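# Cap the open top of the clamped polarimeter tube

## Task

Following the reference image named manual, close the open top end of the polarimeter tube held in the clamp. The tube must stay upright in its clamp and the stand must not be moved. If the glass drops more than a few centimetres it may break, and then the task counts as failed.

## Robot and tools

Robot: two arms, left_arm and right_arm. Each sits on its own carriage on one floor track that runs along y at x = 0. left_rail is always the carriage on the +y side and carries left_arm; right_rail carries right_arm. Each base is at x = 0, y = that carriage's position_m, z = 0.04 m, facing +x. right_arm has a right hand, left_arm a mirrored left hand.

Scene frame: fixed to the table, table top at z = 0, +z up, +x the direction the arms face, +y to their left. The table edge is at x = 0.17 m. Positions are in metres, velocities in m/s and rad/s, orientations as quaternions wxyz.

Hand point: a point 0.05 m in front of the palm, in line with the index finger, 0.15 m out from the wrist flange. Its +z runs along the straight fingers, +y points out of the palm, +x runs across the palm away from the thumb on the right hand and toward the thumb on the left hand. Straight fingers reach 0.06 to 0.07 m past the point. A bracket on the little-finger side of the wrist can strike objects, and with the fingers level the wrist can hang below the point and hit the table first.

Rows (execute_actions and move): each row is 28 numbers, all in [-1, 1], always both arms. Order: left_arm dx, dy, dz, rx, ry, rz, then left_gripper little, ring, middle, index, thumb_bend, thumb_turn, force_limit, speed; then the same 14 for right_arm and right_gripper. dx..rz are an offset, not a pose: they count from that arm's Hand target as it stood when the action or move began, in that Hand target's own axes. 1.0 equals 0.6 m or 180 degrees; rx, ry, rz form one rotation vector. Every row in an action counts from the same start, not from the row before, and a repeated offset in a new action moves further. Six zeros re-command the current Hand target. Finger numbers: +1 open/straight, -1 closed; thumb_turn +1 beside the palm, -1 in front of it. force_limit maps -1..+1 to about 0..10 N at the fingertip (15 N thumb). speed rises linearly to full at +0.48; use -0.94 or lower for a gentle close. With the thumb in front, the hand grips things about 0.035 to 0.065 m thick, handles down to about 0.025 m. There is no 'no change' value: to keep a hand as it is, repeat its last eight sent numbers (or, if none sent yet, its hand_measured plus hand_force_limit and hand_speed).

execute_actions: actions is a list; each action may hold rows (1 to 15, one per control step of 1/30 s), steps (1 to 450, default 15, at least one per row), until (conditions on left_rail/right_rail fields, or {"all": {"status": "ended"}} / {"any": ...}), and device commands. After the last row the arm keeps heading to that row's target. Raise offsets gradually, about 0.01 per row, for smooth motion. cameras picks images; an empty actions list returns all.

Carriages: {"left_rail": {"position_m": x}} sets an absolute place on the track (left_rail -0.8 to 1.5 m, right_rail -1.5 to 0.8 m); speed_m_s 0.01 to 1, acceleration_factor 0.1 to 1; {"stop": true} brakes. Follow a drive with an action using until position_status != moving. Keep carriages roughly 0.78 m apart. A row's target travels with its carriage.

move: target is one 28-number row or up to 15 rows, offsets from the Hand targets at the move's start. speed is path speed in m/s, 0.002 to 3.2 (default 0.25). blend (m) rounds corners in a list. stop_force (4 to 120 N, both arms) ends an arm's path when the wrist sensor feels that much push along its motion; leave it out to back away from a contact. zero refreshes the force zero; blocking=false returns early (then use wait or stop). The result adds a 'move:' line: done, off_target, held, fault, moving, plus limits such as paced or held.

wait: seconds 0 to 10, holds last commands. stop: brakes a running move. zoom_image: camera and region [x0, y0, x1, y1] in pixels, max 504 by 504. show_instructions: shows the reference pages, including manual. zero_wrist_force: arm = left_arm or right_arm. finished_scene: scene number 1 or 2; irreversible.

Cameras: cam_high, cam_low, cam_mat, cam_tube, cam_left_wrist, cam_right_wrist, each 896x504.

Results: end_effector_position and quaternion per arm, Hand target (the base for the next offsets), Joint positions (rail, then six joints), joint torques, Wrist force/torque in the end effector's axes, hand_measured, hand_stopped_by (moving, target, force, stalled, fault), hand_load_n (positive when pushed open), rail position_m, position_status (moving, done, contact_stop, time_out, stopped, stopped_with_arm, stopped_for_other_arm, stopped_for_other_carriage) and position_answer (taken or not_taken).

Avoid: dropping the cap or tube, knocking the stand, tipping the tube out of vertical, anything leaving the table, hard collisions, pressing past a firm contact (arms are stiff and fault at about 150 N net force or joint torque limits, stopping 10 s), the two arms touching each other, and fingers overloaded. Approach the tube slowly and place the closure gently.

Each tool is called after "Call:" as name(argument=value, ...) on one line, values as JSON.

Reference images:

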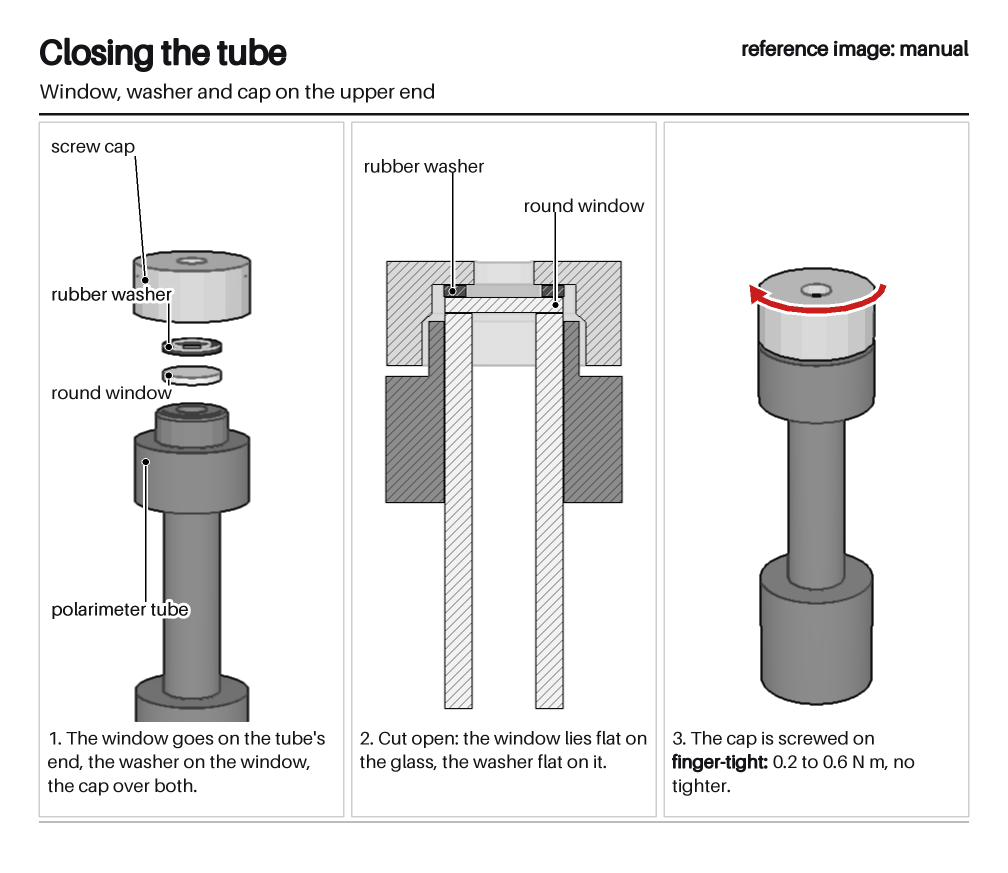

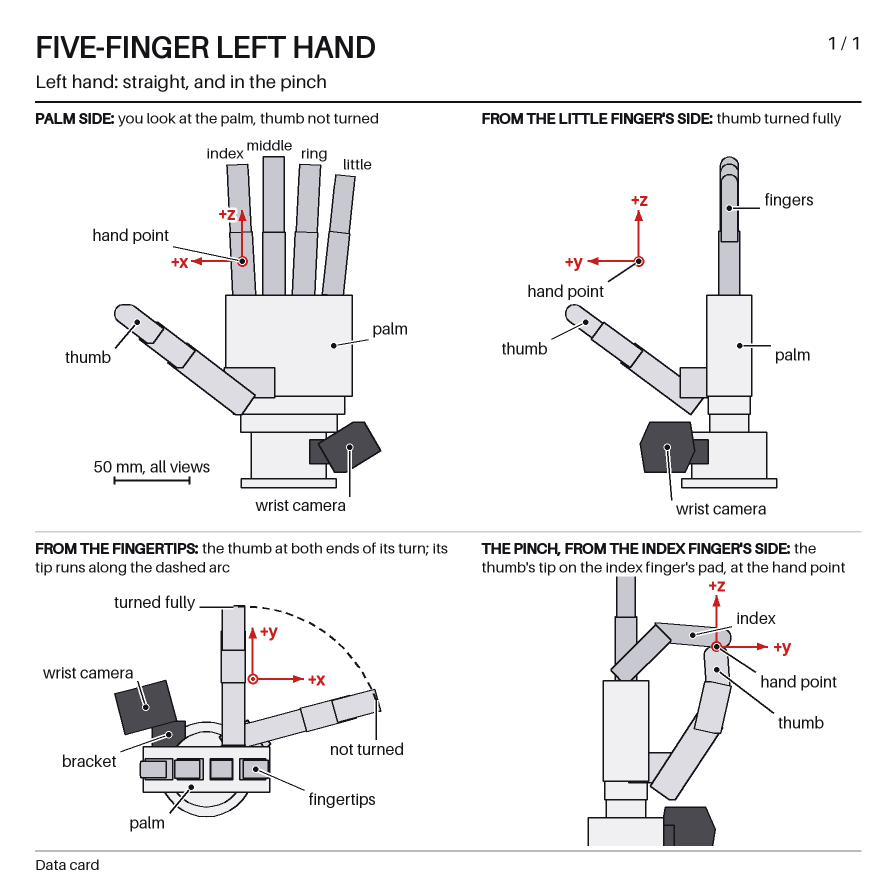

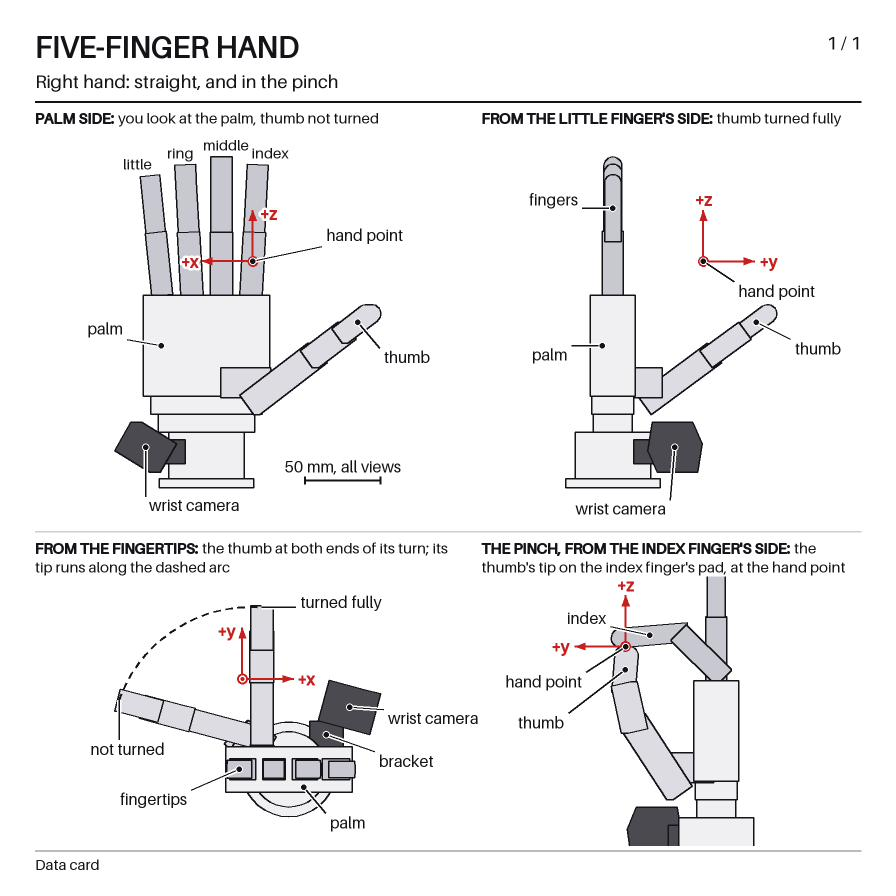

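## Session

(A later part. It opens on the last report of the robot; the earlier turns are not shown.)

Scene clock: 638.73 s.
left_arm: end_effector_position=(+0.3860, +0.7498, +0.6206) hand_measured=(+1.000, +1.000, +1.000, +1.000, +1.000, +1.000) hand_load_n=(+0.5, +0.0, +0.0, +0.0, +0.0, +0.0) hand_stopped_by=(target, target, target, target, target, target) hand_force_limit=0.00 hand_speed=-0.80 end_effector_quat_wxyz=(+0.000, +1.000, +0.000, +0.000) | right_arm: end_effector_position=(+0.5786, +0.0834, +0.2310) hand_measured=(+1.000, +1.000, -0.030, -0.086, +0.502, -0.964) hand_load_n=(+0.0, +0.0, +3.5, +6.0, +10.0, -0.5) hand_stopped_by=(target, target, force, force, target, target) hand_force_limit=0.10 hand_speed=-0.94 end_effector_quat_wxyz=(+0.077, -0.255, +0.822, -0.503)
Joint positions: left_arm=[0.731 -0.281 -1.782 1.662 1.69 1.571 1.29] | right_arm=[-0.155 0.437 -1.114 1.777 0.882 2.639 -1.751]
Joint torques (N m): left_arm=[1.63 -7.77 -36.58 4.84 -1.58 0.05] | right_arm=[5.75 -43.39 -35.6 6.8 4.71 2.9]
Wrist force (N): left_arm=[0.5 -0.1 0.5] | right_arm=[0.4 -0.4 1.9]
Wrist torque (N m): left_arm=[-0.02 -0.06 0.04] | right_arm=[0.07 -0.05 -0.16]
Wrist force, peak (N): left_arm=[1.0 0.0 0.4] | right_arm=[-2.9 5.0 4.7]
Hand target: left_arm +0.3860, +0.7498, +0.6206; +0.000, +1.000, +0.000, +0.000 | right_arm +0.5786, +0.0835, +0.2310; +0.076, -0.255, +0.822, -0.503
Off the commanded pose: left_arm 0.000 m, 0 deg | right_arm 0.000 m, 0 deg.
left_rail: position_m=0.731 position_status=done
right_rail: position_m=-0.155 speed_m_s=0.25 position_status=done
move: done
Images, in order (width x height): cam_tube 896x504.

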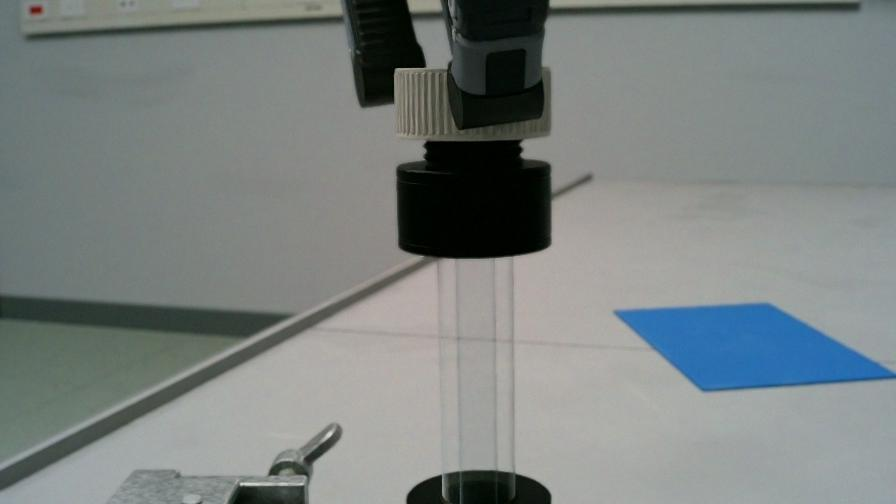

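Call:
execute_actions(actions=[{"rows":[[0,0,0,0,0,0,1,1,1,1,1,1,0,-0.8,0,0,0,0,0,0,1,1,0.12,0.12,0.5,-0.965,0.1,-0.9]],"steps":45}], cameras=["cam_tube"])

Call:
zoom_image(camera="cam_tube", region=[390, 60, 560, 180])

Scene clock: 642.43 s.
left_arm: end_effector_position=(+0.3860, +0.7498, +0.6206) hand_measured=(+1.000, +1.000, +1.000, +1.000, +1.000, +1.000) hand_load_n=(+0.0, +0.0, +0.0, +0.0, +0.0, +0.0) hand_stopped_by=(target, target, target, target, target, target) hand_force_limit=0.00 hand_speed=-0.80 end_effector_quat_wxyz=(+0.000, +1.000, +0.000, +0.000) | right_arm: end_effector_position=(+0.5786, +0.0835, +0.2310) hand_measured=(+1.000, +1.000, +0.120, +0.120, +0.502, -0.964) hand_load_n=(+0.0, +0.0, +0.0, +0.0, +4.0, +1.0) hand_stopped_by=(target, target, target, target, target, target) hand_force_limit=0.10 hand_speed=-0.90 end_effector_quat_wxyz=(+0.076, -0.255, +0.822, -0.503)
Joint positions: left_arm=[0.731 -0.281 -1.782 1.662 1.69 1.571 1.29] | right_arm=[-0.155 0.437 -1.114 1.777 0.882 2.639 -1.75]
Joint torques (N m): left_arm=[1.38 -4.12 -37.34 4.91 -1.38 -0.08] | right_arm=[-2.82 -49.42 -35.34 7.02 4.72 3.41]
Wrist force (N): left_arm=[0.9 0.1 0.4] | right_arm=[-0.4 2.7 0.1]
Wrist torque (N m): left_arm=[0.01 -0.13 0.06] | right_arm=[-0.02 0.02 -0.15]
Wrist force, peak (N): left_arm=[0.9 -0.1 0.7] | right_arm=[-0.1 3.0 -0.5]
Hand target: left_arm +0.3860, +0.7498, +0.6206; +0.000, +1.000, +0.000, +0.000 | right_arm +0.5786, +0.0835, +0.2310; +0.076, -0.255, +0.822, -0.503
Off the commanded pose: left_arm 0.000 m, 0 deg | right_arm 0.000 m, 0 deg.
left_rail: position_m=0.731 position_status=done
right_rail: position_m=-0.155 speed_m_s=0.25 position_status=done
Images, in order (width x height): cam_tube 896x504.

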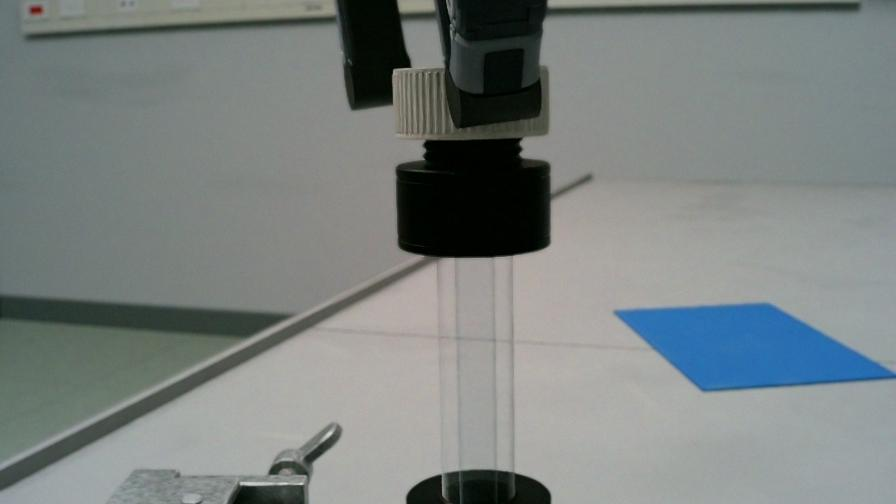

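Scaled by 2.965.

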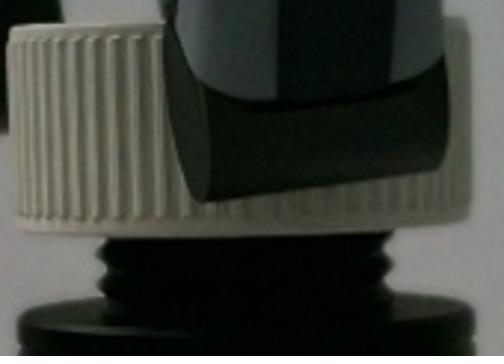

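Call:
move(target=[[0,0,0,0,0,0,1,1,1,1,1,1,0,-0.8,0,0.00487,-0.00873,0,0,0,1,1,0.12,0.12,0.5,-0.965,0.1,-0.9],[0,0,0,0,0,0,1,1,1,1,1,1,0,-0.8,0.00353,0.01062,-0.0174,0.0265,-0.1449,-0.0791,1,1,0.12,0.12,0.5,-0.965,0.1,-0.9],[0,0,0,0,0,0,1,1,1,1,1,1,0,-0.8,0.01192,0.01613,-0.0233,0.0489,-0.29,-0.158,1,1,0.12,0.12,0.5,-0.965,0.1,-0.9],[0,0,0,0,0,0,1,1,1,1,1,1,0,-0.8,0.0235,0.01873,-0.02412,0.073,-0.4365,-0.2346,1,1,0.12,0.12,0.5,-0.965,0.1,-0.9],[0,0,0,0,0,0,1,1,1,1,1,1,0,-0.8,0.03483,0.01865,-0.02052,0.0954,-0.5839,-0.3098,1,1,0.12,0.12,0.5,-0.965,0.1,-0.9],[0,0,0,0,0,0,1,1,1,1,1,1,0,-0.8,0.04303,0.01555,-0.01273,0.1156,-0.7326,-0.3829,1,1,0.12,0.12,0.5,-0.965,0.1,-0.9]], speed=[0.02,0.2,0.2,0.2,0.2,0.2], blend=[0,0.002,0.002,0.002,0.002,0], cameras=["cam_tube","cam_right_wrist"])

Call:
zoom_image(camera="cam_tube", region=[390, 60, 560, 180])

Scene clock: 652.63 s.
left_arm: end_effector_position=(+0.3860, +0.7498, +0.6206) hand_measured=(+1.000, +1.000, +1.000, +1.000, +1.000, +1.000) hand_load_n=(+0.0, +0.0, +0.0, +0.0, +0.0, +0.0) hand_stopped_by=(target, target, target, target, target, target) hand_force_limit=0.00 hand_speed=-0.80 end_effector_quat_wxyz=(+0.000, +1.000, +0.000, +0.000) | right_arm: end_effector_position=(+0.5504, +0.0801, +0.2299) hand_measured=(+1.000, +1.000, +0.120, +0.120, +0.500, -0.964) hand_load_n=(+0.0, +0.0, +0.0, +0.0, +0.0, +0.0) hand_stopped_by=(target, target, target, target, target, target) hand_force_limit=0.10 hand_speed=-0.90 end_effector_quat_wxyz=(-0.528, +0.847, +0.034, +0.057)
Joint positions: left_arm=[0.731 -0.281 -1.782 1.662 1.69 1.571 1.29] | right_arm=[-0.155 -0.279 -1.143 1.973 1.149 0.495 -5.317]
Joint torques (N m): left_arm=[-0.05 -5.71 -36.52 4.84 -1.32 -0.09] | right_arm=[4.92 -37.53 -29.71 6.32 1.2 -3.63]
Wrist force (N): left_arm=[0.6 -0.2 0.8] | right_arm=[0.7 0.2 1.0]
Wrist torque (N m): left_arm=[-0.06 -0.06 0.05] | right_arm=[0.16 -0.11 0.09]
Wrist force, peak (N): left_arm=[1.0 0.4 0.9] | right_arm=[-0.2 3.0 -0.5]
Hand target: left_arm +0.3860, +0.7498, +0.6206; +0.000, +1.000, +0.000, +0.000 | right_arm +0.5504, +0.0801, +0.2299; -0.528, +0.847, +0.034, +0.057
Off the commanded pose: left_arm 0.000 m, 0 deg | right_arm 0.000 m, 0 deg.
left_rail: position_m=0.731 position_status=done
right_rail: position_m=-0.155 speed_m_s=0.25 position_status=done
move: done
camera_calibration:
cam_right_wrist: T_world_to_cam=[[0.384852, -0.42335, -0.820161, 0.0110212], [-0.820601, -0.563704, -0.0940859, 0.515868], [-0.422497, 0.709234, -0.564344, 0.420933], [0, 0, 0, 1]] pos_world=[0.596923, -0.00307671, 0.295126]
Images, in order (width x height): cam_tube 896x504, cam_right_wrist 896x504.

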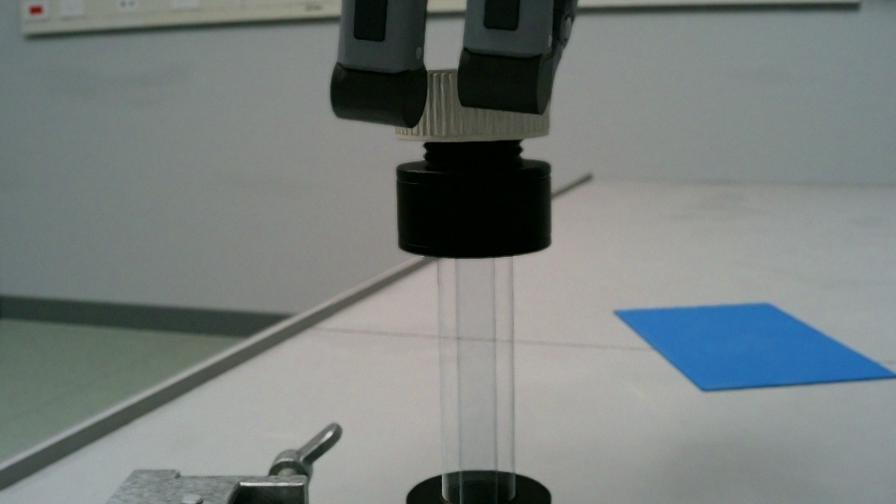

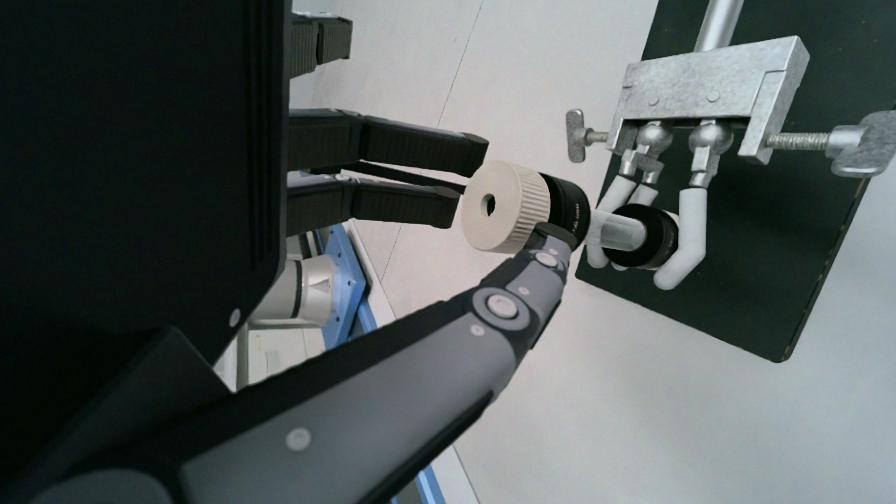

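Scaled by 2.965.

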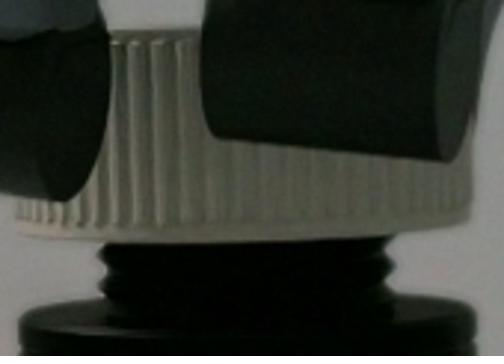

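Call:
move(target=[0,0,0,0,0,0,1,1,1,1,1,1,0,-0.8,0,-0.00441,0.00898,0,0,0,1,1,0.12,0.12,0.5,-0.965,0.1,-0.9], speed=0.02)

Call:
execute_actions(actions=[{"rows":[[0,0,0,0,0,0,1,1,1,1,1,1,0,-0.8,0,0,0,0,0,0,1,1,-0.35,-0.35,0.5,-0.965,0.1,-0.94]],"steps":75}], cameras=["cam_tube"])

Call:
zoom_image(camera="cam_tube", region=[390, 60, 560, 180])

Scene clock: 654.07 s.
left_arm: end_effector_position=(+0.3860, +0.7498, +0.6206) hand_measured=(+1.000, +1.000, +1.000, +1.000, +1.000, +1.000) hand_load_n=(+0.0, +0.0, +0.0, +0.0, +0.0, +0.0) hand_stopped_by=(target, target, target, target, target, target) hand_force_limit=0.00 hand_speed=-0.80 end_effector_quat_wxyz=(+0.000, +1.000, +0.000, +0.000) | right_arm: end_effector_position=(+0.5504, +0.0860, +0.2300) hand_measured=(+1.000, +1.000, +0.120, +0.120, +0.500, -0.964) hand_load_n=(+0.0, -0.5, +0.0, +0.0, +3.0, +0.0) hand_stopped_by=(target, target, target, target, target, target) hand_force_limit=0.10 hand_speed=-0.90 end_effector_quat_wxyz=(-0.528, +0.847, +0.034, +0.057)
Joint positions: left_arm=[0.731 -0.281 -1.782 1.662 1.69 1.571 1.29] | right_arm=[-0.155 -0.268 -1.144 1.97 1.135 0.491 -5.297]
Joint torques (N m): left_arm=[1.17 -5.82 -37.28 4.65 -1.32 0.25] | right_arm=[7.51 -72.39 -30.04 0.78 -4.55 3.33]
Wrist force (N): left_arm=[0.8 0.1 0.2] | right_arm=[0.3 -1.1 -5.0]
Wrist torque (N m): left_arm=[0.01 -0.10 0.05] | right_arm=[-0.03 0.01 -0.19]
Wrist force, peak (N): left_arm=[0.9 -0.2 0.5] | right_arm=[0.3 -1.1 -5.0]
Hand target: left_arm +0.3860, +0.7498, +0.6206; +0.000, +1.000, +0.000, +0.000 | right_arm +0.5504, +0.0861, +0.2300; -0.528, +0.847, +0.034, +0.057
Off the commanded pose: left_arm 0.000 m, 0 deg | right_arm 0.000 m, 0 deg.
left_rail: position_m=0.731 position_status=done
right_rail: position_m=-0.155 speed_m_s=0.25 position_status=done
move: done

Scene clock: 656.77 s.
left_arm: end_effector_position=(+0.3860, +0.7498, +0.6206) hand_measured=(+1.000, +1.000, +1.000, +1.000, +1.000, +1.000) hand_load_n=(+0.0, +0.0, +0.0, +0.0, -0.5, +0.0) hand_stopped_by=(target, target, target, target, target, target) hand_force_limit=0.00 hand_speed=-0.80 end_effector_quat_wxyz=(+0.000, +1.000, +0.000, +0.000) | right_arm: end_effector_position=(+0.5504, +0.0861, +0.2300) hand_measured=(+1.000, +1.000, -0.030, -0.092, +0.502, -0.964) hand_load_n=(+0.0, +0.0, +3.0, +6.5, +9.0, -1.0) hand_stopped_by=(target, target, force, force, target, target) hand_force_limit=0.10 hand_speed=-0.94 end_effector_quat_wxyz=(-0.528, +0.847, +0.034, +0.057)
Joint positions: left_arm=[0.731 -0.281 -1.782 1.662 1.69 1.571 1.29] | right_arm=[-0.155 -0.268 -1.144 1.969 1.135 0.491 -5.296]
Joint torques (N m): left_arm=[1.74 -5.8 -36.36 4.69 -1.35 0.31] | right_arm=[1.39 -69.37 -28.63 1.2 0.13 2.94]
Wrist force (N): left_arm=[0.7 0.0 0.5] | right_arm=[0.5 -3.6 -2.3]
Wrist torque (N m): left_arm=[-0.02 -0.09 0.05] | right_arm=[0.01 -0.03 -0.21]
Wrist force, peak (N): left_arm=[0.8 0.2 0.8] | right_arm=[0.6 -1.1 -5.7]
Hand target: left_arm +0.3860, +0.7498, +0.6206; +0.000, +1.000, +0.000, +0.000 | right_arm +0.5504, +0.0861, +0.2300; -0.528, +0.847, +0.034, +0.057
Off the commanded pose: left_arm 0.000 m, 0 deg | right_arm 0.000 m, 0 deg.
left_rail: position_m=0.731 position_status=done
right_rail: position_m=-0.155 speed_m_s=0.25 position_status=done
Images, in order (width x height): cam_tube 896x504.

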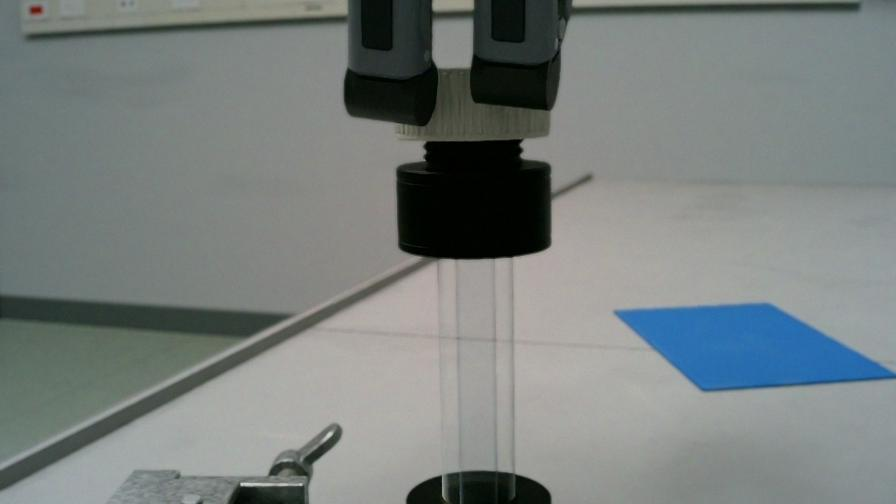

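Scaled by 2.965.

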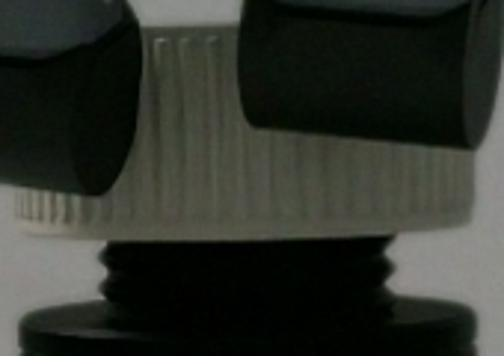

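Call:
move(target=[[0,0,0,0,0,0,1,1,1,1,1,1,0,-0.8,0.00778,-0.0038,0.0093,-0.0259,0.148,0.0738,1,1,-0.35,-0.35,0.5,-0.965,0.1,-0.94],[0,0,0,0,0,0,1,1,1,1,1,1,0,-0.8,0.01962,-0.00422,0.01453,-0.0508,0.2954,0.1492,1,1,-0.35,-0.35,0.5,-0.965,0.1,-0.94],[0,0,0,0,0,0,1,1,1,1,1,1,0,-0.8,0.032,-0.00222,0.01462,-0.0748,0.442,0.2264,1,1,-0.35,-0.35,0.5,-0.965,0.1,-0.94]], speed=0.12, blend=[0.001,0.001,0], cameras=["cam_tube"])

Call:
zoom_image(camera="cam_tube", region=[390, 60, 560, 180])

Scene clock: 665.67 s.
left_arm: end_effector_position=(+0.3860, +0.7498, +0.6206) hand_measured=(+1.000, +1.000, +1.000, +1.000, +1.000, +1.000) hand_load_n=(+0.0, +0.0, +0.0, +0.0, +0.0, +0.0) hand_stopped_by=(target, target, target, target, target, target) hand_force_limit=0.00 hand_speed=-0.80 end_effector_quat_wxyz=(+0.000, +1.000, +0.000, +0.000) | right_arm: end_effector_position=(+0.5698, +0.0945, +0.2299) hand_measured=(+1.000, +1.000, -0.030, -0.092, +0.502, -0.964) hand_load_n=(+0.0, +0.0, +3.0, +6.0, +10.0, +0.5) hand_stopped_by=(target, target, force, force, target, target) hand_force_limit=0.10 hand_speed=-0.94 end_effector_quat_wxyz=(-0.322, +0.628, -0.583, +0.404)
Joint positions: left_arm=[0.731 -0.281 -1.782 1.662 1.69 1.571 1.29] | right_arm=[-0.155 0.181 -1.601 2.188 -0.088 1.796 -3.169]
Joint torques (N m): left_arm=[1.33 -5.47 -36.86 4.64 -1.39 0.12] | right_arm=[4.02 -12.24 -40.56 3.77 4.05 3.22]
Wrist force (N): left_arm=[0.5 0.1 0.5] | right_arm=[-2.4 -0.6 1.4]
Wrist torque (N m): left_arm=[0.01 -0.06 0.03] | right_arm=[0.16 -0.02 -0.21]
Wrist force, peak (N): left_arm=[1.1 0.2 0.7] | right_arm=[-6.3 1.9 6.9]
Hand target: left_arm +0.3860, +0.7498, +0.6206; +0.000, +1.000, +0.000, +0.000 | right_arm +0.5698, +0.0945, +0.2299; -0.322, +0.628, -0.583, +0.404
Off the commanded pose: left_arm 0.000 m, 0 deg | right_arm 0.000 m, 0 deg.
left_rail: position_m=0.731 position_status=done
right_rail: position_m=-0.155 speed_m_s=0.25 position_status=done
move: done
Images, in order (width x height): cam_tube 896x504.

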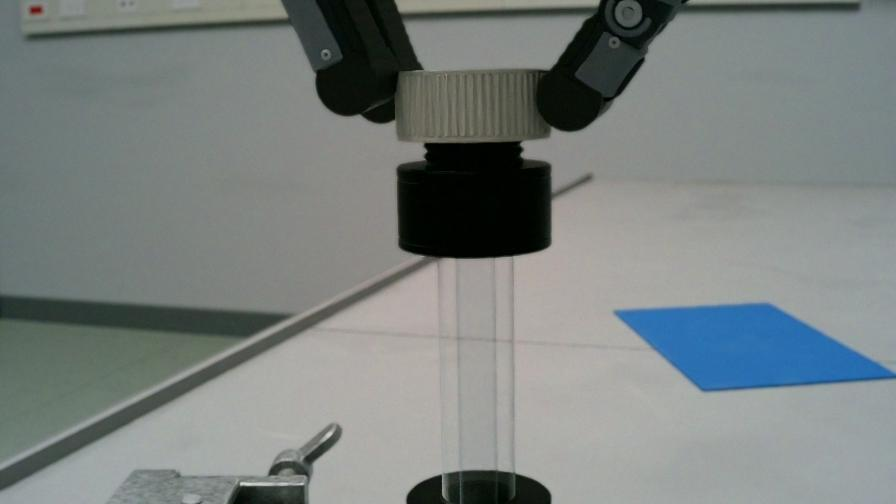

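Scaled by 2.965.

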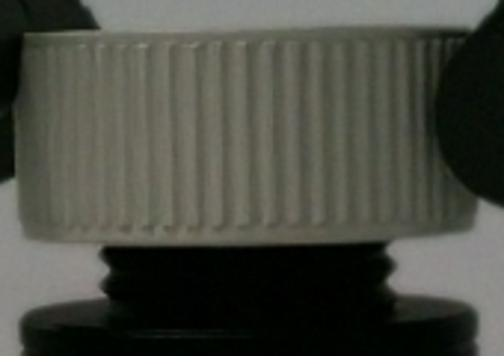

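Call:
move(target=[[0,0,0,0,0,0,1,1,1,1,1,1,0,-0.8,0.00688,-0.00392,0.0093,-0.0231,0.1458,0.0784,1,1,-0.35,-0.35,0.5,-0.965,0.1,-0.94],[0,0,0,0,0,0,1,1,1,1,1,1,0,-0.8,0.01763,-0.00502,0.01405,-0.0457,0.2914,0.1571,1,1,-0.35,-0.35,0.5,-0.965,0.1,-0.94]], speed=0.12, blend=[0.001,0], cameras=["cam_tube"])

Call:
zoom_image(camera="cam_tube", region=[390, 60, 560, 180])

Scene clock: 671.67 s.
left_arm: end_effector_position=(+0.3860, +0.7498, +0.6206) hand_measured=(+1.000, +1.000, +1.000, +1.000, +1.000, +1.000) hand_load_n=(+0.0, +0.0, +0.0, +0.5, +0.0, +0.5) hand_stopped_by=(target, target, target, target, target, target) hand_force_limit=0.00 hand_speed=-0.80 end_effector_quat_wxyz=(+0.000, +1.000, +0.000, +0.000) | right_arm: end_effector_position=(+0.5786, +0.0838, +0.2300) hand_measured=(+1.000, +1.000, -0.030, -0.092, +0.502, -0.964) hand_load_n=(-0.5, +0.0, +3.5, +6.5, +9.0, -0.5) hand_stopped_by=(target, target, force, force, target, target) hand_force_limit=0.10 hand_speed=-0.94 end_effector_quat_wxyz=(+0.076, -0.252, +0.820, -0.508)
Joint positions: left_arm=[0.731 -0.281 -1.782 1.662 1.69 1.571 1.29] | right_arm=[-0.155 0.441 -1.107 1.777 0.89 2.649 -1.732]
Joint torques (N m): left_arm=[0.27 -6.59 -37.67 4.77 -1.54 0.13] | right_arm=[10.02 -44.75 -34.66 7.25 3.68 3.7]
Wrist force (N): left_arm=[0.6 0.0 0.3] | right_arm=[-0.1 -2.8 2.9]
Wrist torque (N m): left_arm=[-0.01 -0.08 0.05] | right_arm=[0.13 -0.03 -0.20]
Wrist force, peak (N): left_arm=[1.0 0.4 0.6] | right_arm=[-4.8 0.6 2.7]
Hand target: left_arm +0.3860, +0.7498, +0.6206; +0.000, +1.000, +0.000, +0.000 | right_arm +0.5786, +0.0838, +0.2300; +0.076, -0.251, +0.820, -0.508
Off the commanded pose: left_arm 0.000 m, 0 deg | right_arm 0.000 m, 0 deg.
left_rail: position_m=0.731 position_status=done
right_rail: position_m=-0.155 speed_m_s=0.25 position_status=done
move: done
Images, in order (width x height): cam_tube 896x504.

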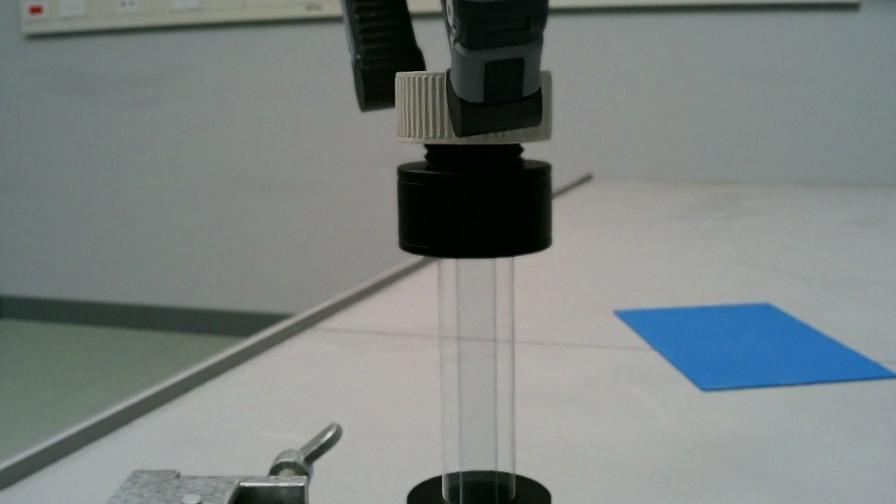

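Scaled by 2.965.

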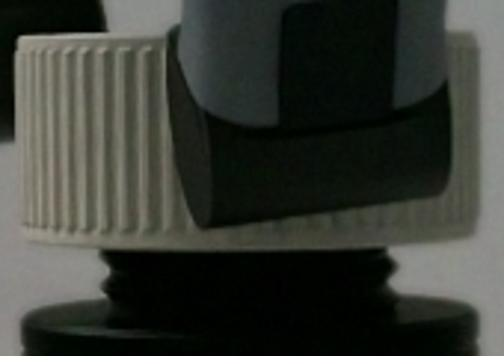

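Call:
move(target=[[0,0,0,0,0,0,1,1,1,1,1,1,0,-0.8,0,0,0,0,0,0,1,1,0.12,0.12,0.5,-0.965,0.1,-0.9],[0,0,0,0,0,0,1,1,1,1,1,1,0,-0.8,0.0001,0.00477,-0.00878,0,0,0,1,1,0.12,0.12,0.5,-0.965,0.1,-0.9],[0,0,0,0,0,0,1,1,1,1,1,1,0,-0.8,0.00393,0.01023,-0.01708,0.0228,-0.1454,-0.0782,1,1,0.12,0.12,0.5,-0.965,0.1,-0.9],[0,0,0,0,0,0,1,1,1,1,1,1,0,-0.8,0.01243,0.01522,-0.02322,0.0452,-0.291,-0.1561,1,1,0.12,0.12,0.5,-0.965,0.1,-0.9],[0,0,0,0,0,0,1,1,1,1,1,1,0,-0.8,0.02408,0.01745,-0.02413,0.0696,-0.4379,-0.2317,1,1,0.12,0.12,0.5,-0.965,0.1,-0.9],[0,0,0,0,0,0,1,1,1,1,1,1,0,-0.8,0.03542,0.0172,-0.02053,0.0924,-0.5857,-0.306,1,1,0.12,0.12,0.5,-0.965,0.1,-0.9],[0,0,0,0,0,0,1,1,1,1,1,1,0,-0.8,0.04355,0.01415,-0.01267,0.1131,-0.7337,-0.3777,1,1,0.12,0.12,0.5,-0.965,0.1,-0.9],[0,0,0,0,0,0,1,1,1,1,1,1,0,-0.8,0.03867,0.01772,-0.02062,0.1131,-0.7337,-0.3777,1,1,0.12,0.12,0.5,-0.965,0.1,-0.9]], speed=[0.02,0.02,0.28,0.28,0.28,0.28,0.28,0.02], blend=[0,0,0.002,0.002,0.002,0.002,0,0])

Call:
execute_actions(actions=[{"rows":[[0,0,0,0,0,0,1,1,1,1,1,1,0,-0.8,0,0,0,0,0,0,1,1,-0.35,-0.35,0.5,-0.965,0.1,-0.94]],"steps":75}], cameras=["cam_tube"])

Call:
zoom_image(camera="cam_tube", region=[390, 60, 560, 180])

Scene clock: 680.97 s.
left_arm: end_effector_position=(+0.3860, +0.7498, +0.6206) hand_measured=(+1.000, +1.000, +1.000, +1.000, +1.000, +1.000) hand_load_n=(-0.5, +0.0, +0.0, +0.0, +0.0, +0.0) hand_stopped_by=(target, target, target, target, target, target) hand_force_limit=0.00 hand_speed=-0.80 end_effector_quat_wxyz=(+0.000, +1.000, +0.000, +0.000) | right_arm: end_effector_position=(+0.5503, +0.0859, +0.2295) hand_measured=(+1.000, +1.000, +0.120, +0.120, +0.500, -0.964) hand_load_n=(+0.0, +0.0, +0.0, +0.0, +3.0, +0.0) hand_stopped_by=(target, target, target, target, target, target) hand_force_limit=0.10 hand_speed=-0.90 end_effector_quat_wxyz=(-0.528, +0.846, +0.029, +0.059)
Joint positions: left_arm=[0.731 -0.281 -1.782 1.662 1.69 1.571 1.29] | right_arm=[-0.155 -0.27 -1.147 1.972 1.123 0.487 -5.279]
Joint torques (N m): left_arm=[0.86 -6.47 -37.11 4.73 -1.35 -0.16] | right_arm=[8.67 -73.35 -30.54 1.26 -4.53 3.56]
Wrist force (N): left_arm=[0.9 -0.2 0.5] | right_arm=[0.2 0.6 -2.8]
Wrist torque (N m): left_arm=[-0.04 -0.13 0.07] | right_arm=[0.03 0.01 -0.19]
Wrist force, peak (N): left_arm=[1.1 0.0 0.4] | right_arm=[-0.1 -3.0 2.9]
Hand target: left_arm +0.3860, +0.7498, +0.6206; +0.000, +1.000, +0.000, +0.000 | right_arm +0.5503, +0.0860, +0.2296; -0.528, +0.846, +0.029, +0.059
Off the commanded pose: left_arm 0.000 m, 0 deg | right_arm 0.000 m, 0 deg.
left_rail: position_m=0.731 position_status=done
right_rail: position_m=-0.155 speed_m_s=0.25 position_status=done
move: done

Scene clock: 683.67 s.
left_arm: end_effector_position=(+0.3860, +0.7498, +0.6206) hand_measured=(+1.000, +1.000, +1.000, +1.000, +1.000, +1.000) hand_load_n=(+0.0, +0.0, +0.0, +0.0, +0.0, +0.0) hand_stopped_by=(target, target, target, target, target, target) hand_force_limit=0.00 hand_speed=-0.80 end_effector_quat_wxyz=(+0.000, +1.000, +0.000, +0.000) | right_arm: end_effector_position=(+0.5503, +0.0861, +0.2296) hand_measured=(+1.000, +1.000, -0.030, -0.092, +0.502, -0.964) hand_load_n=(-0.5, +0.0, +3.5, +6.0, +8.5, -0.5) hand_stopped_by=(target, target, force, force, target, target) hand_force_limit=0.10 hand_speed=-0.94 end_effector_quat_wxyz=(-0.528, +0.846, +0.029, +0.059)
Joint positions: left_arm=[0.731 -0.281 -1.782 1.662 1.69 1.571 1.29] | right_arm=[-0.155 -0.269 -1.147 1.972 1.123 0.487 -5.279]
Joint torques (N m): left_arm=[2.94 -7.33 -36.31 4.77 -1.34 -0.1] | right_arm=[-3.51 -73.82 -30.33 1.22 -0.09 3.33]
Wrist force (N): left_arm=[0.6 0.3 0.3] | right_arm=[0.1 -2.1 -0.3]
Wrist torque (N m): left_arm=[0.06 -0.08 0.03] | right_arm=[0.10 -0.04 -0.20]
Wrist force, peak (N): left_arm=[1.1 0.0 0.8] | right_arm=[0.3 -0.7 -4.3]
Hand target: left_arm +0.3860, +0.7498, +0.6206; +0.000, +1.000, +0.000, +0.000 | right_arm +0.5503, +0.0861, +0.2296; -0.528, +0.846, +0.029, +0.059
Off the commanded pose: left_arm 0.000 m, 0 deg | right_arm 0.000 m, 0 deg.
left_rail: position_m=0.731 position_status=done
right_rail: position_m=-0.155 speed_m_s=0.25 position_status=done
Images, in order (width x height): cam_tube 896x504.

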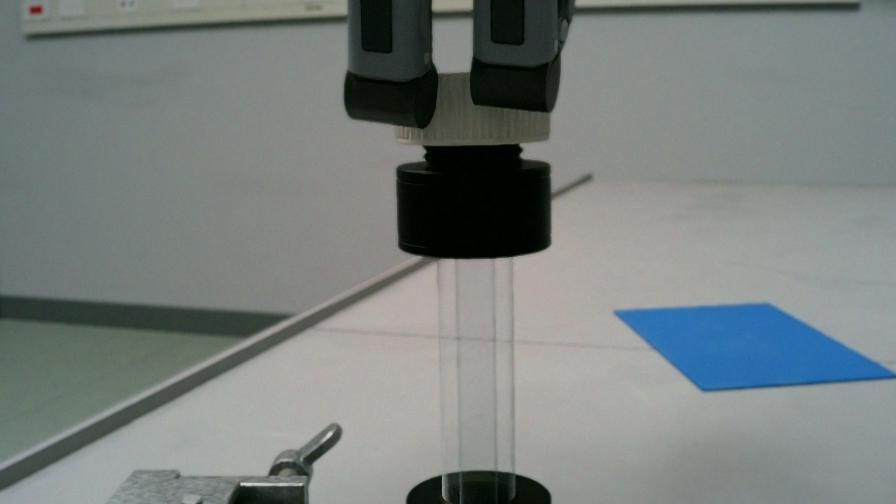

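Scaled by 2.965.

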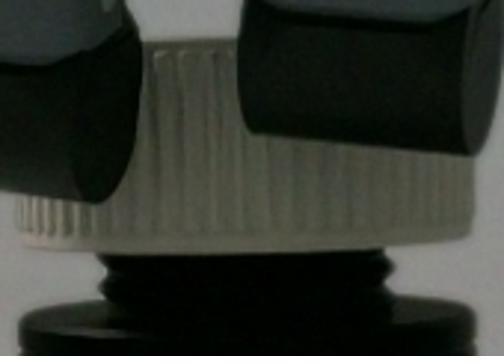

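Call:
move(target=[[0,0,0,0,0,0,1,1,1,1,1,1,0,-0.8,0.00775,-0.0032,0.00967,-0.0256,0.1479,0.0731,1,1,-0.35,-0.35,0.5,-0.965,0.1,-0.94],[0,0,0,0,0,0,1,1,1,1,1,1,0,-0.8,0.01955,-0.00367,0.01497,-0.05,0.2951,0.1478,1,1,-0.35,-0.35,0.5,-0.965,0.1,-0.94],[0,0,0,0,0,0,1,1,1,1,1,1,0,-0.8,0.03192,-0.002,0.01562,-0.0737,0.4417,0.2243,1,1,-0.35,-0.35,0.5,-0.965,0.1,-0.94],[0,0,0,0,0,0,1,1,1,1,1,1,0,-0.8,0.04192,0.0024,0.00958,-0.0942,0.5884,0.3001,1,1,-0.35,-0.35,0.5,-0.965,0.1,-0.94],[0,0,0,0,0,0,1,1,1,1,1,1,0,-0.8,0.04673,0.00753,0.00012,-0.1131,0.7342,0.3757,1,1,-0.35,-0.35,0.5,-0.965,0.1,-0.94]], speed=0.16, blend=[0.001,0.001,0.001,0.001,0], cameras=["cam_tube"])

Call:
zoom_image(camera="cam_tube", region=[390, 60, 560, 180])

Scene clock: 693.97 s.
left_arm: end_effector_position=(+0.3860, +0.7498, +0.6206) hand_measured=(+1.000, +1.000, +1.000, +1.000, +1.000, +1.000) hand_load_n=(+0.0, +0.0, +0.0, +0.0, +0.0, +0.0) hand_stopped_by=(target, target, target, target, target, target) hand_force_limit=0.00 hand_speed=-0.80 end_effector_quat_wxyz=(+0.000, +1.000, +0.000, +0.000) | right_arm: end_effector_position=(+0.5786, +0.0837, +0.2291) hand_measured=(+1.000, +1.000, -0.030, -0.092, +0.502, -0.964) hand_load_n=(+0.0, +0.0, +3.0, +5.5, +9.0, +0.0) hand_stopped_by=(target, target, force, force, target, target) hand_force_limit=0.10 hand_speed=-0.94 end_effector_quat_wxyz=(+0.077, -0.252, +0.819, -0.510)
Joint positions: left_arm=[0.731 -0.281 -1.782 1.662 1.69 1.571 1.29] | right_arm=[-0.155 0.442 -1.105 1.777 0.888 2.654 -1.732]
Joint torques (N m): left_arm=[1.1 -8.63 -36.37 4.71 -1.43 0.63] | right_arm=[4.39 -45.24 -33.48 6.65 -1.38 3.63]
Wrist force (N): left_arm=[0.7 0.0 0.4] | right_arm=[-1.2 -3.0 2.0]
Wrist torque (N m): left_arm=[0.00 -0.09 0.05] | right_arm=[0.13 -0.01 -0.19]
Wrist force, peak (N): left_arm=[1.0 0.4 0.7] | right_arm=[-7.7 -0.2 5.8]
Hand target: left_arm +0.3860, +0.7498, +0.6206; +0.000, +1.000, +0.000, +0.000 | right_arm +0.5786, +0.0838, +0.2291; +0.076, -0.252, +0.819, -0.510
Off the commanded pose: left_arm 0.000 m, 0 deg | right_arm 0.000 m, 0 deg.
left_rail: position_m=0.731 position_status=done
right_rail: position_m=-0.155 speed_m_s=0.25 position_status=done
move: done
Images, in order (width x height): cam_tube 896x504.

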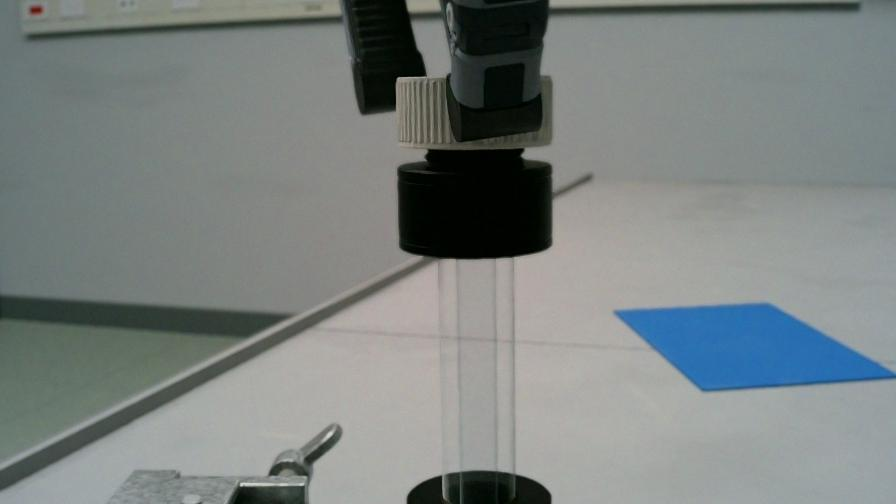

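Scaled by 2.965.

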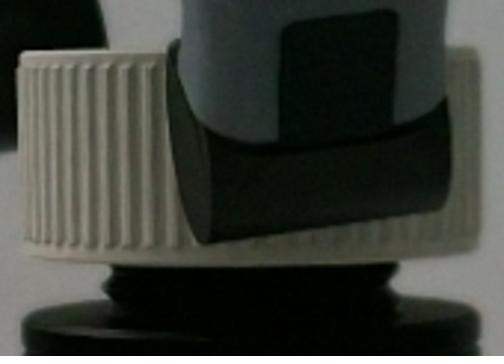

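Call:
move(target=[[0,0,0,0,0,0,1,1,1,1,1,1,0,-0.8,0,0,0,0,0,0,1,1,0.12,0.12,0.5,-0.965,0.1,-0.9],[0,0,0,0,0,0,1,1,1,1,1,1,0,-0.8,0.0001,0.00477,-0.00878,0,0,0,1,1,0.12,0.12,0.5,-0.965,0.1,-0.9],[0,0,0,0,0,0,1,1,1,1,1,1,0,-0.8,0.00393,0.01023,-0.01708,0.0228,-0.1454,-0.0782,1,1,0.12,0.12,0.5,-0.965,0.1,-0.9],[0,0,0,0,0,0,1,1,1,1,1,1,0,-0.8,0.01243,0.01522,-0.02322,0.0452,-0.291,-0.1561,1,1,0.12,0.12,0.5,-0.965,0.1,-0.9],[0,0,0,0,0,0,1,1,1,1,1,1,0,-0.8,0.02408,0.01745,-0.02413,0.0696,-0.4379,-0.2317,1,1,0.12,0.12,0.5,-0.965,0.1,-0.9],[0,0,0,0,0,0,1,1,1,1,1,1,0,-0.8,0.03542,0.0172,-0.02053,0.0924,-0.5857,-0.306,1,1,0.12,0.12,0.5,-0.965,0.1,-0.9],[0,0,0,0,0,0,1,1,1,1,1,1,0,-0.8,0.04355,0.01415,-0.01267,0.1131,-0.7337,-0.3777,1,1,0.12,0.12,0.5,-0.965,0.1,-0.9],[0,0,0,0,0,0,1,1,1,1,1,1,0,-0.8,0.03867,0.01772,-0.02062,0.1131,-0.7337,-0.3777,1,1,0.12,0.12,0.5,-0.965,0.1,-0.9]], speed=[0.02,0.02,0.28,0.28,0.28,0.28,0.28,0.02], blend=[0,0,0.002,0.002,0.002,0.002,0,0], cameras=["cam_tube"])

Call:
zoom_image(camera="cam_tube", region=[390, 60, 560, 180])

Scene clock: 702.47 s.
left_arm: end_effector_position=(+0.3860, +0.7498, +0.6206) hand_measured=(+1.000, +1.000, +1.000, +1.000, +1.000, +1.000) hand_load_n=(+0.0, +0.0, +0.0, +0.0, +0.0, +0.0) hand_stopped_by=(target, target, target, target, target, target) hand_force_limit=0.00 hand_speed=-0.80 end_effector_quat_wxyz=(+0.000, +1.000, +0.000, +0.000) | right_arm: end_effector_position=(+0.5503, +0.0859, +0.2287) hand_measured=(+1.000, +1.000, +0.120, +0.120, +0.500, -0.964) hand_load_n=(+0.0, +0.0, +0.0, +0.0, +2.0, +0.0) hand_stopped_by=(target, target, target, target, target, target) hand_force_limit=0.10 hand_speed=-0.90 end_effector_quat_wxyz=(-0.526, +0.848, +0.030, +0.059)
Joint positions: left_arm=[0.731 -0.281 -1.782 1.662 1.69 1.571 1.29] | right_arm=[-0.155 -0.268 -1.147 1.971 1.12 0.491 -5.276]
Joint torques (N m): left_arm=[0.15 -6.44 -36.09 4.89 -1.27 0] | right_arm=[8.1 -75.46 -29.38 0.81 -4.61 3.57]
Wrist force (N): left_arm=[0.5 -0.1 0.4] | right_arm=[0.6 0.5 -2.3]
Wrist torque (N m): left_arm=[-0.03 -0.05 0.04] | right_arm=[0.07 -0.05 -0.17]
Wrist force, peak (N): left_arm=[1.0 -0.5 0.6] | right_arm=[-0.7 -4.2 1.7]
Hand target: left_arm +0.3860, +0.7498, +0.6206; +0.000, +1.000, +0.000, +0.000 | right_arm +0.5503, +0.0860, +0.2287; -0.526, +0.848, +0.030, +0.059
Off the commanded pose: left_arm 0.000 m, 0 deg | right_arm 0.000 m, 0 deg.
left_rail: position_m=0.731 position_status=done
right_rail: position_m=-0.155 speed_m_s=0.25 position_status=done
move: done
Images, in order (width x height): cam_tube 896x504.

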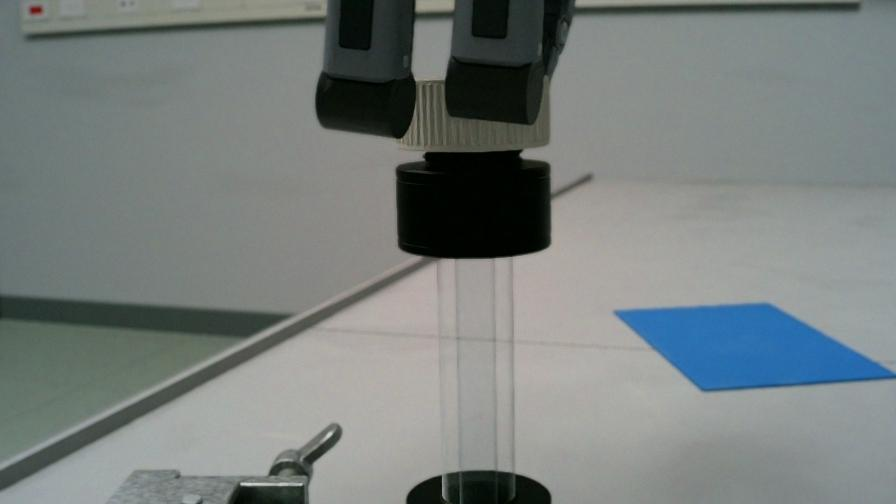

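Scaled by 2.965.

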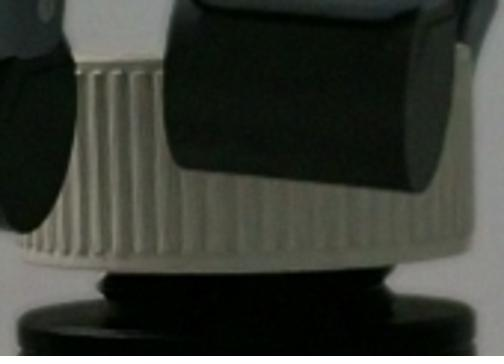

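Call:
execute_actions(actions=[{"rows":[[0,0,0,0,0,0,1,1,1,1,1,1,0,-0.8,0,0,0,0,0,0,1,1,-0.35,-0.35,0.5,-0.965,0.2,-0.94]],"steps":75}], cameras=["cam_tube","cam_right_wrist"])

Call:
zoom_image(camera="cam_tube", region=[390, 60, 560, 180])

Scene clock: 705.67 s.
left_arm: end_effector_position=(+0.3860, +0.7498, +0.6206) hand_measured=(+1.000, +1.000, +1.000, +1.000, +1.000, +1.000) hand_load_n=(+0.0, +0.0, +0.0, +0.0, +0.0, +0.0) hand_stopped_by=(target, target, target, target, target, target) hand_force_limit=0.00 hand_speed=-0.80 end_effector_quat_wxyz=(+0.000, +1.000, +0.000, +0.000) | right_arm: end_effector_position=(+0.5503, +0.0860, +0.2287) hand_measured=(+1.000, +1.000, -0.030, -0.086, +0.502, -0.964) hand_load_n=(+0.0, +0.0, +4.5, +6.0, +8.5, +0.0) hand_stopped_by=(target, target, force, force, target, target) hand_force_limit=0.20 hand_speed=-0.94 end_effector_quat_wxyz=(-0.526, +0.848, +0.030, +0.059)
Joint positions: left_arm=[0.731 -0.281 -1.782 1.662 1.69 1.571 1.29] | right_arm=[-0.155 -0.268 -1.147 1.971 1.12 0.49 -5.276]
Joint torques (N m): left_arm=[1.72 -4.71 -36.49 4.92 -1.32 0.23] | right_arm=[2.84 -71.7 -30.45 1.06 0.06 2.82]
Wrist force (N): left_arm=[1.0 0.0 0.7] | right_arm=[0.4 -2.6 0.9]
Wrist torque (N m): left_arm=[-0.02 -0.14 0.07] | right_arm=[0.10 -0.07 -0.21]
Wrist force, peak (N): left_arm=[0.8 -0.2 0.9] | right_arm=[0.4 -4.1 -0.3]
Hand target: left_arm +0.3860, +0.7498, +0.6206; +0.000, +1.000, +0.000, +0.000 | right_arm +0.5503, +0.0860, +0.2287; -0.526, +0.848, +0.030, +0.059
Off the commanded pose: left_arm 0.000 m, 0 deg | right_arm 0.000 m, 0 deg.
left_rail: position_m=0.731 position_status=done
right_rail: position_m=-0.155 speed_m_s=0.25 position_status=done
camera_calibration:
cam_right_wrist: T_world_to_cam=[[0.379501, -0.429281, -0.819571, 0.0157981], [-0.825817, -0.556568, -0.0908698, 0.520614], [-0.417139, 0.711301, -0.565725, 0.413226], [0, 0, 0, 1]] pos_world=[0.596309, 0.00261094, 0.294028]
Images, in order (width x height): cam_tube 896x504, cam_right_wrist 896x504.

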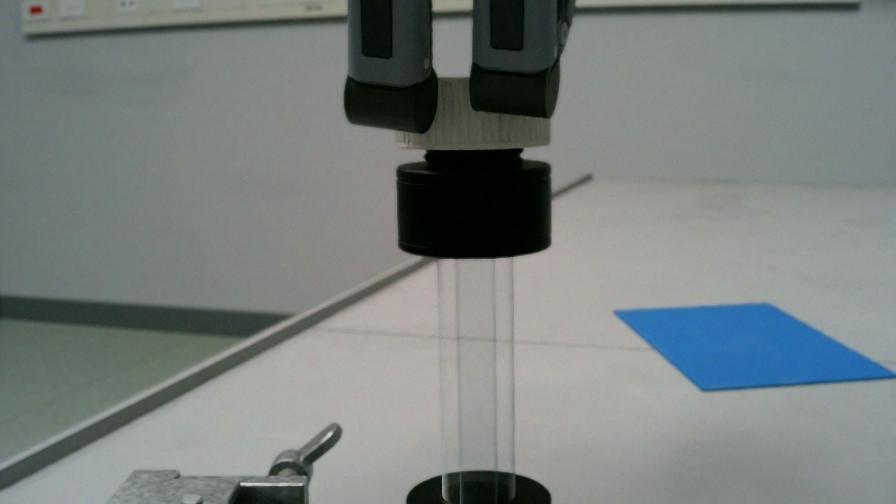

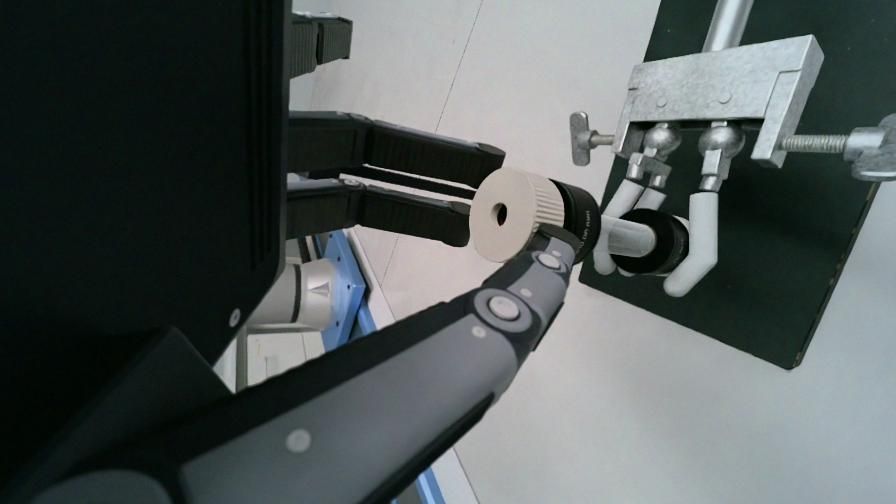

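Scaled by 2.965.

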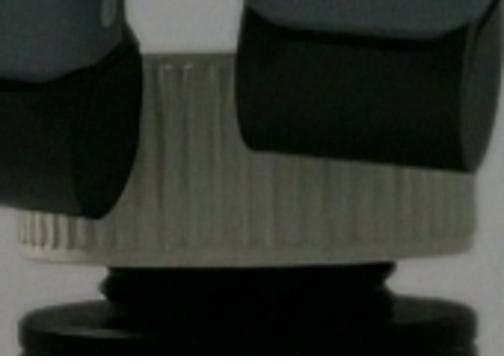

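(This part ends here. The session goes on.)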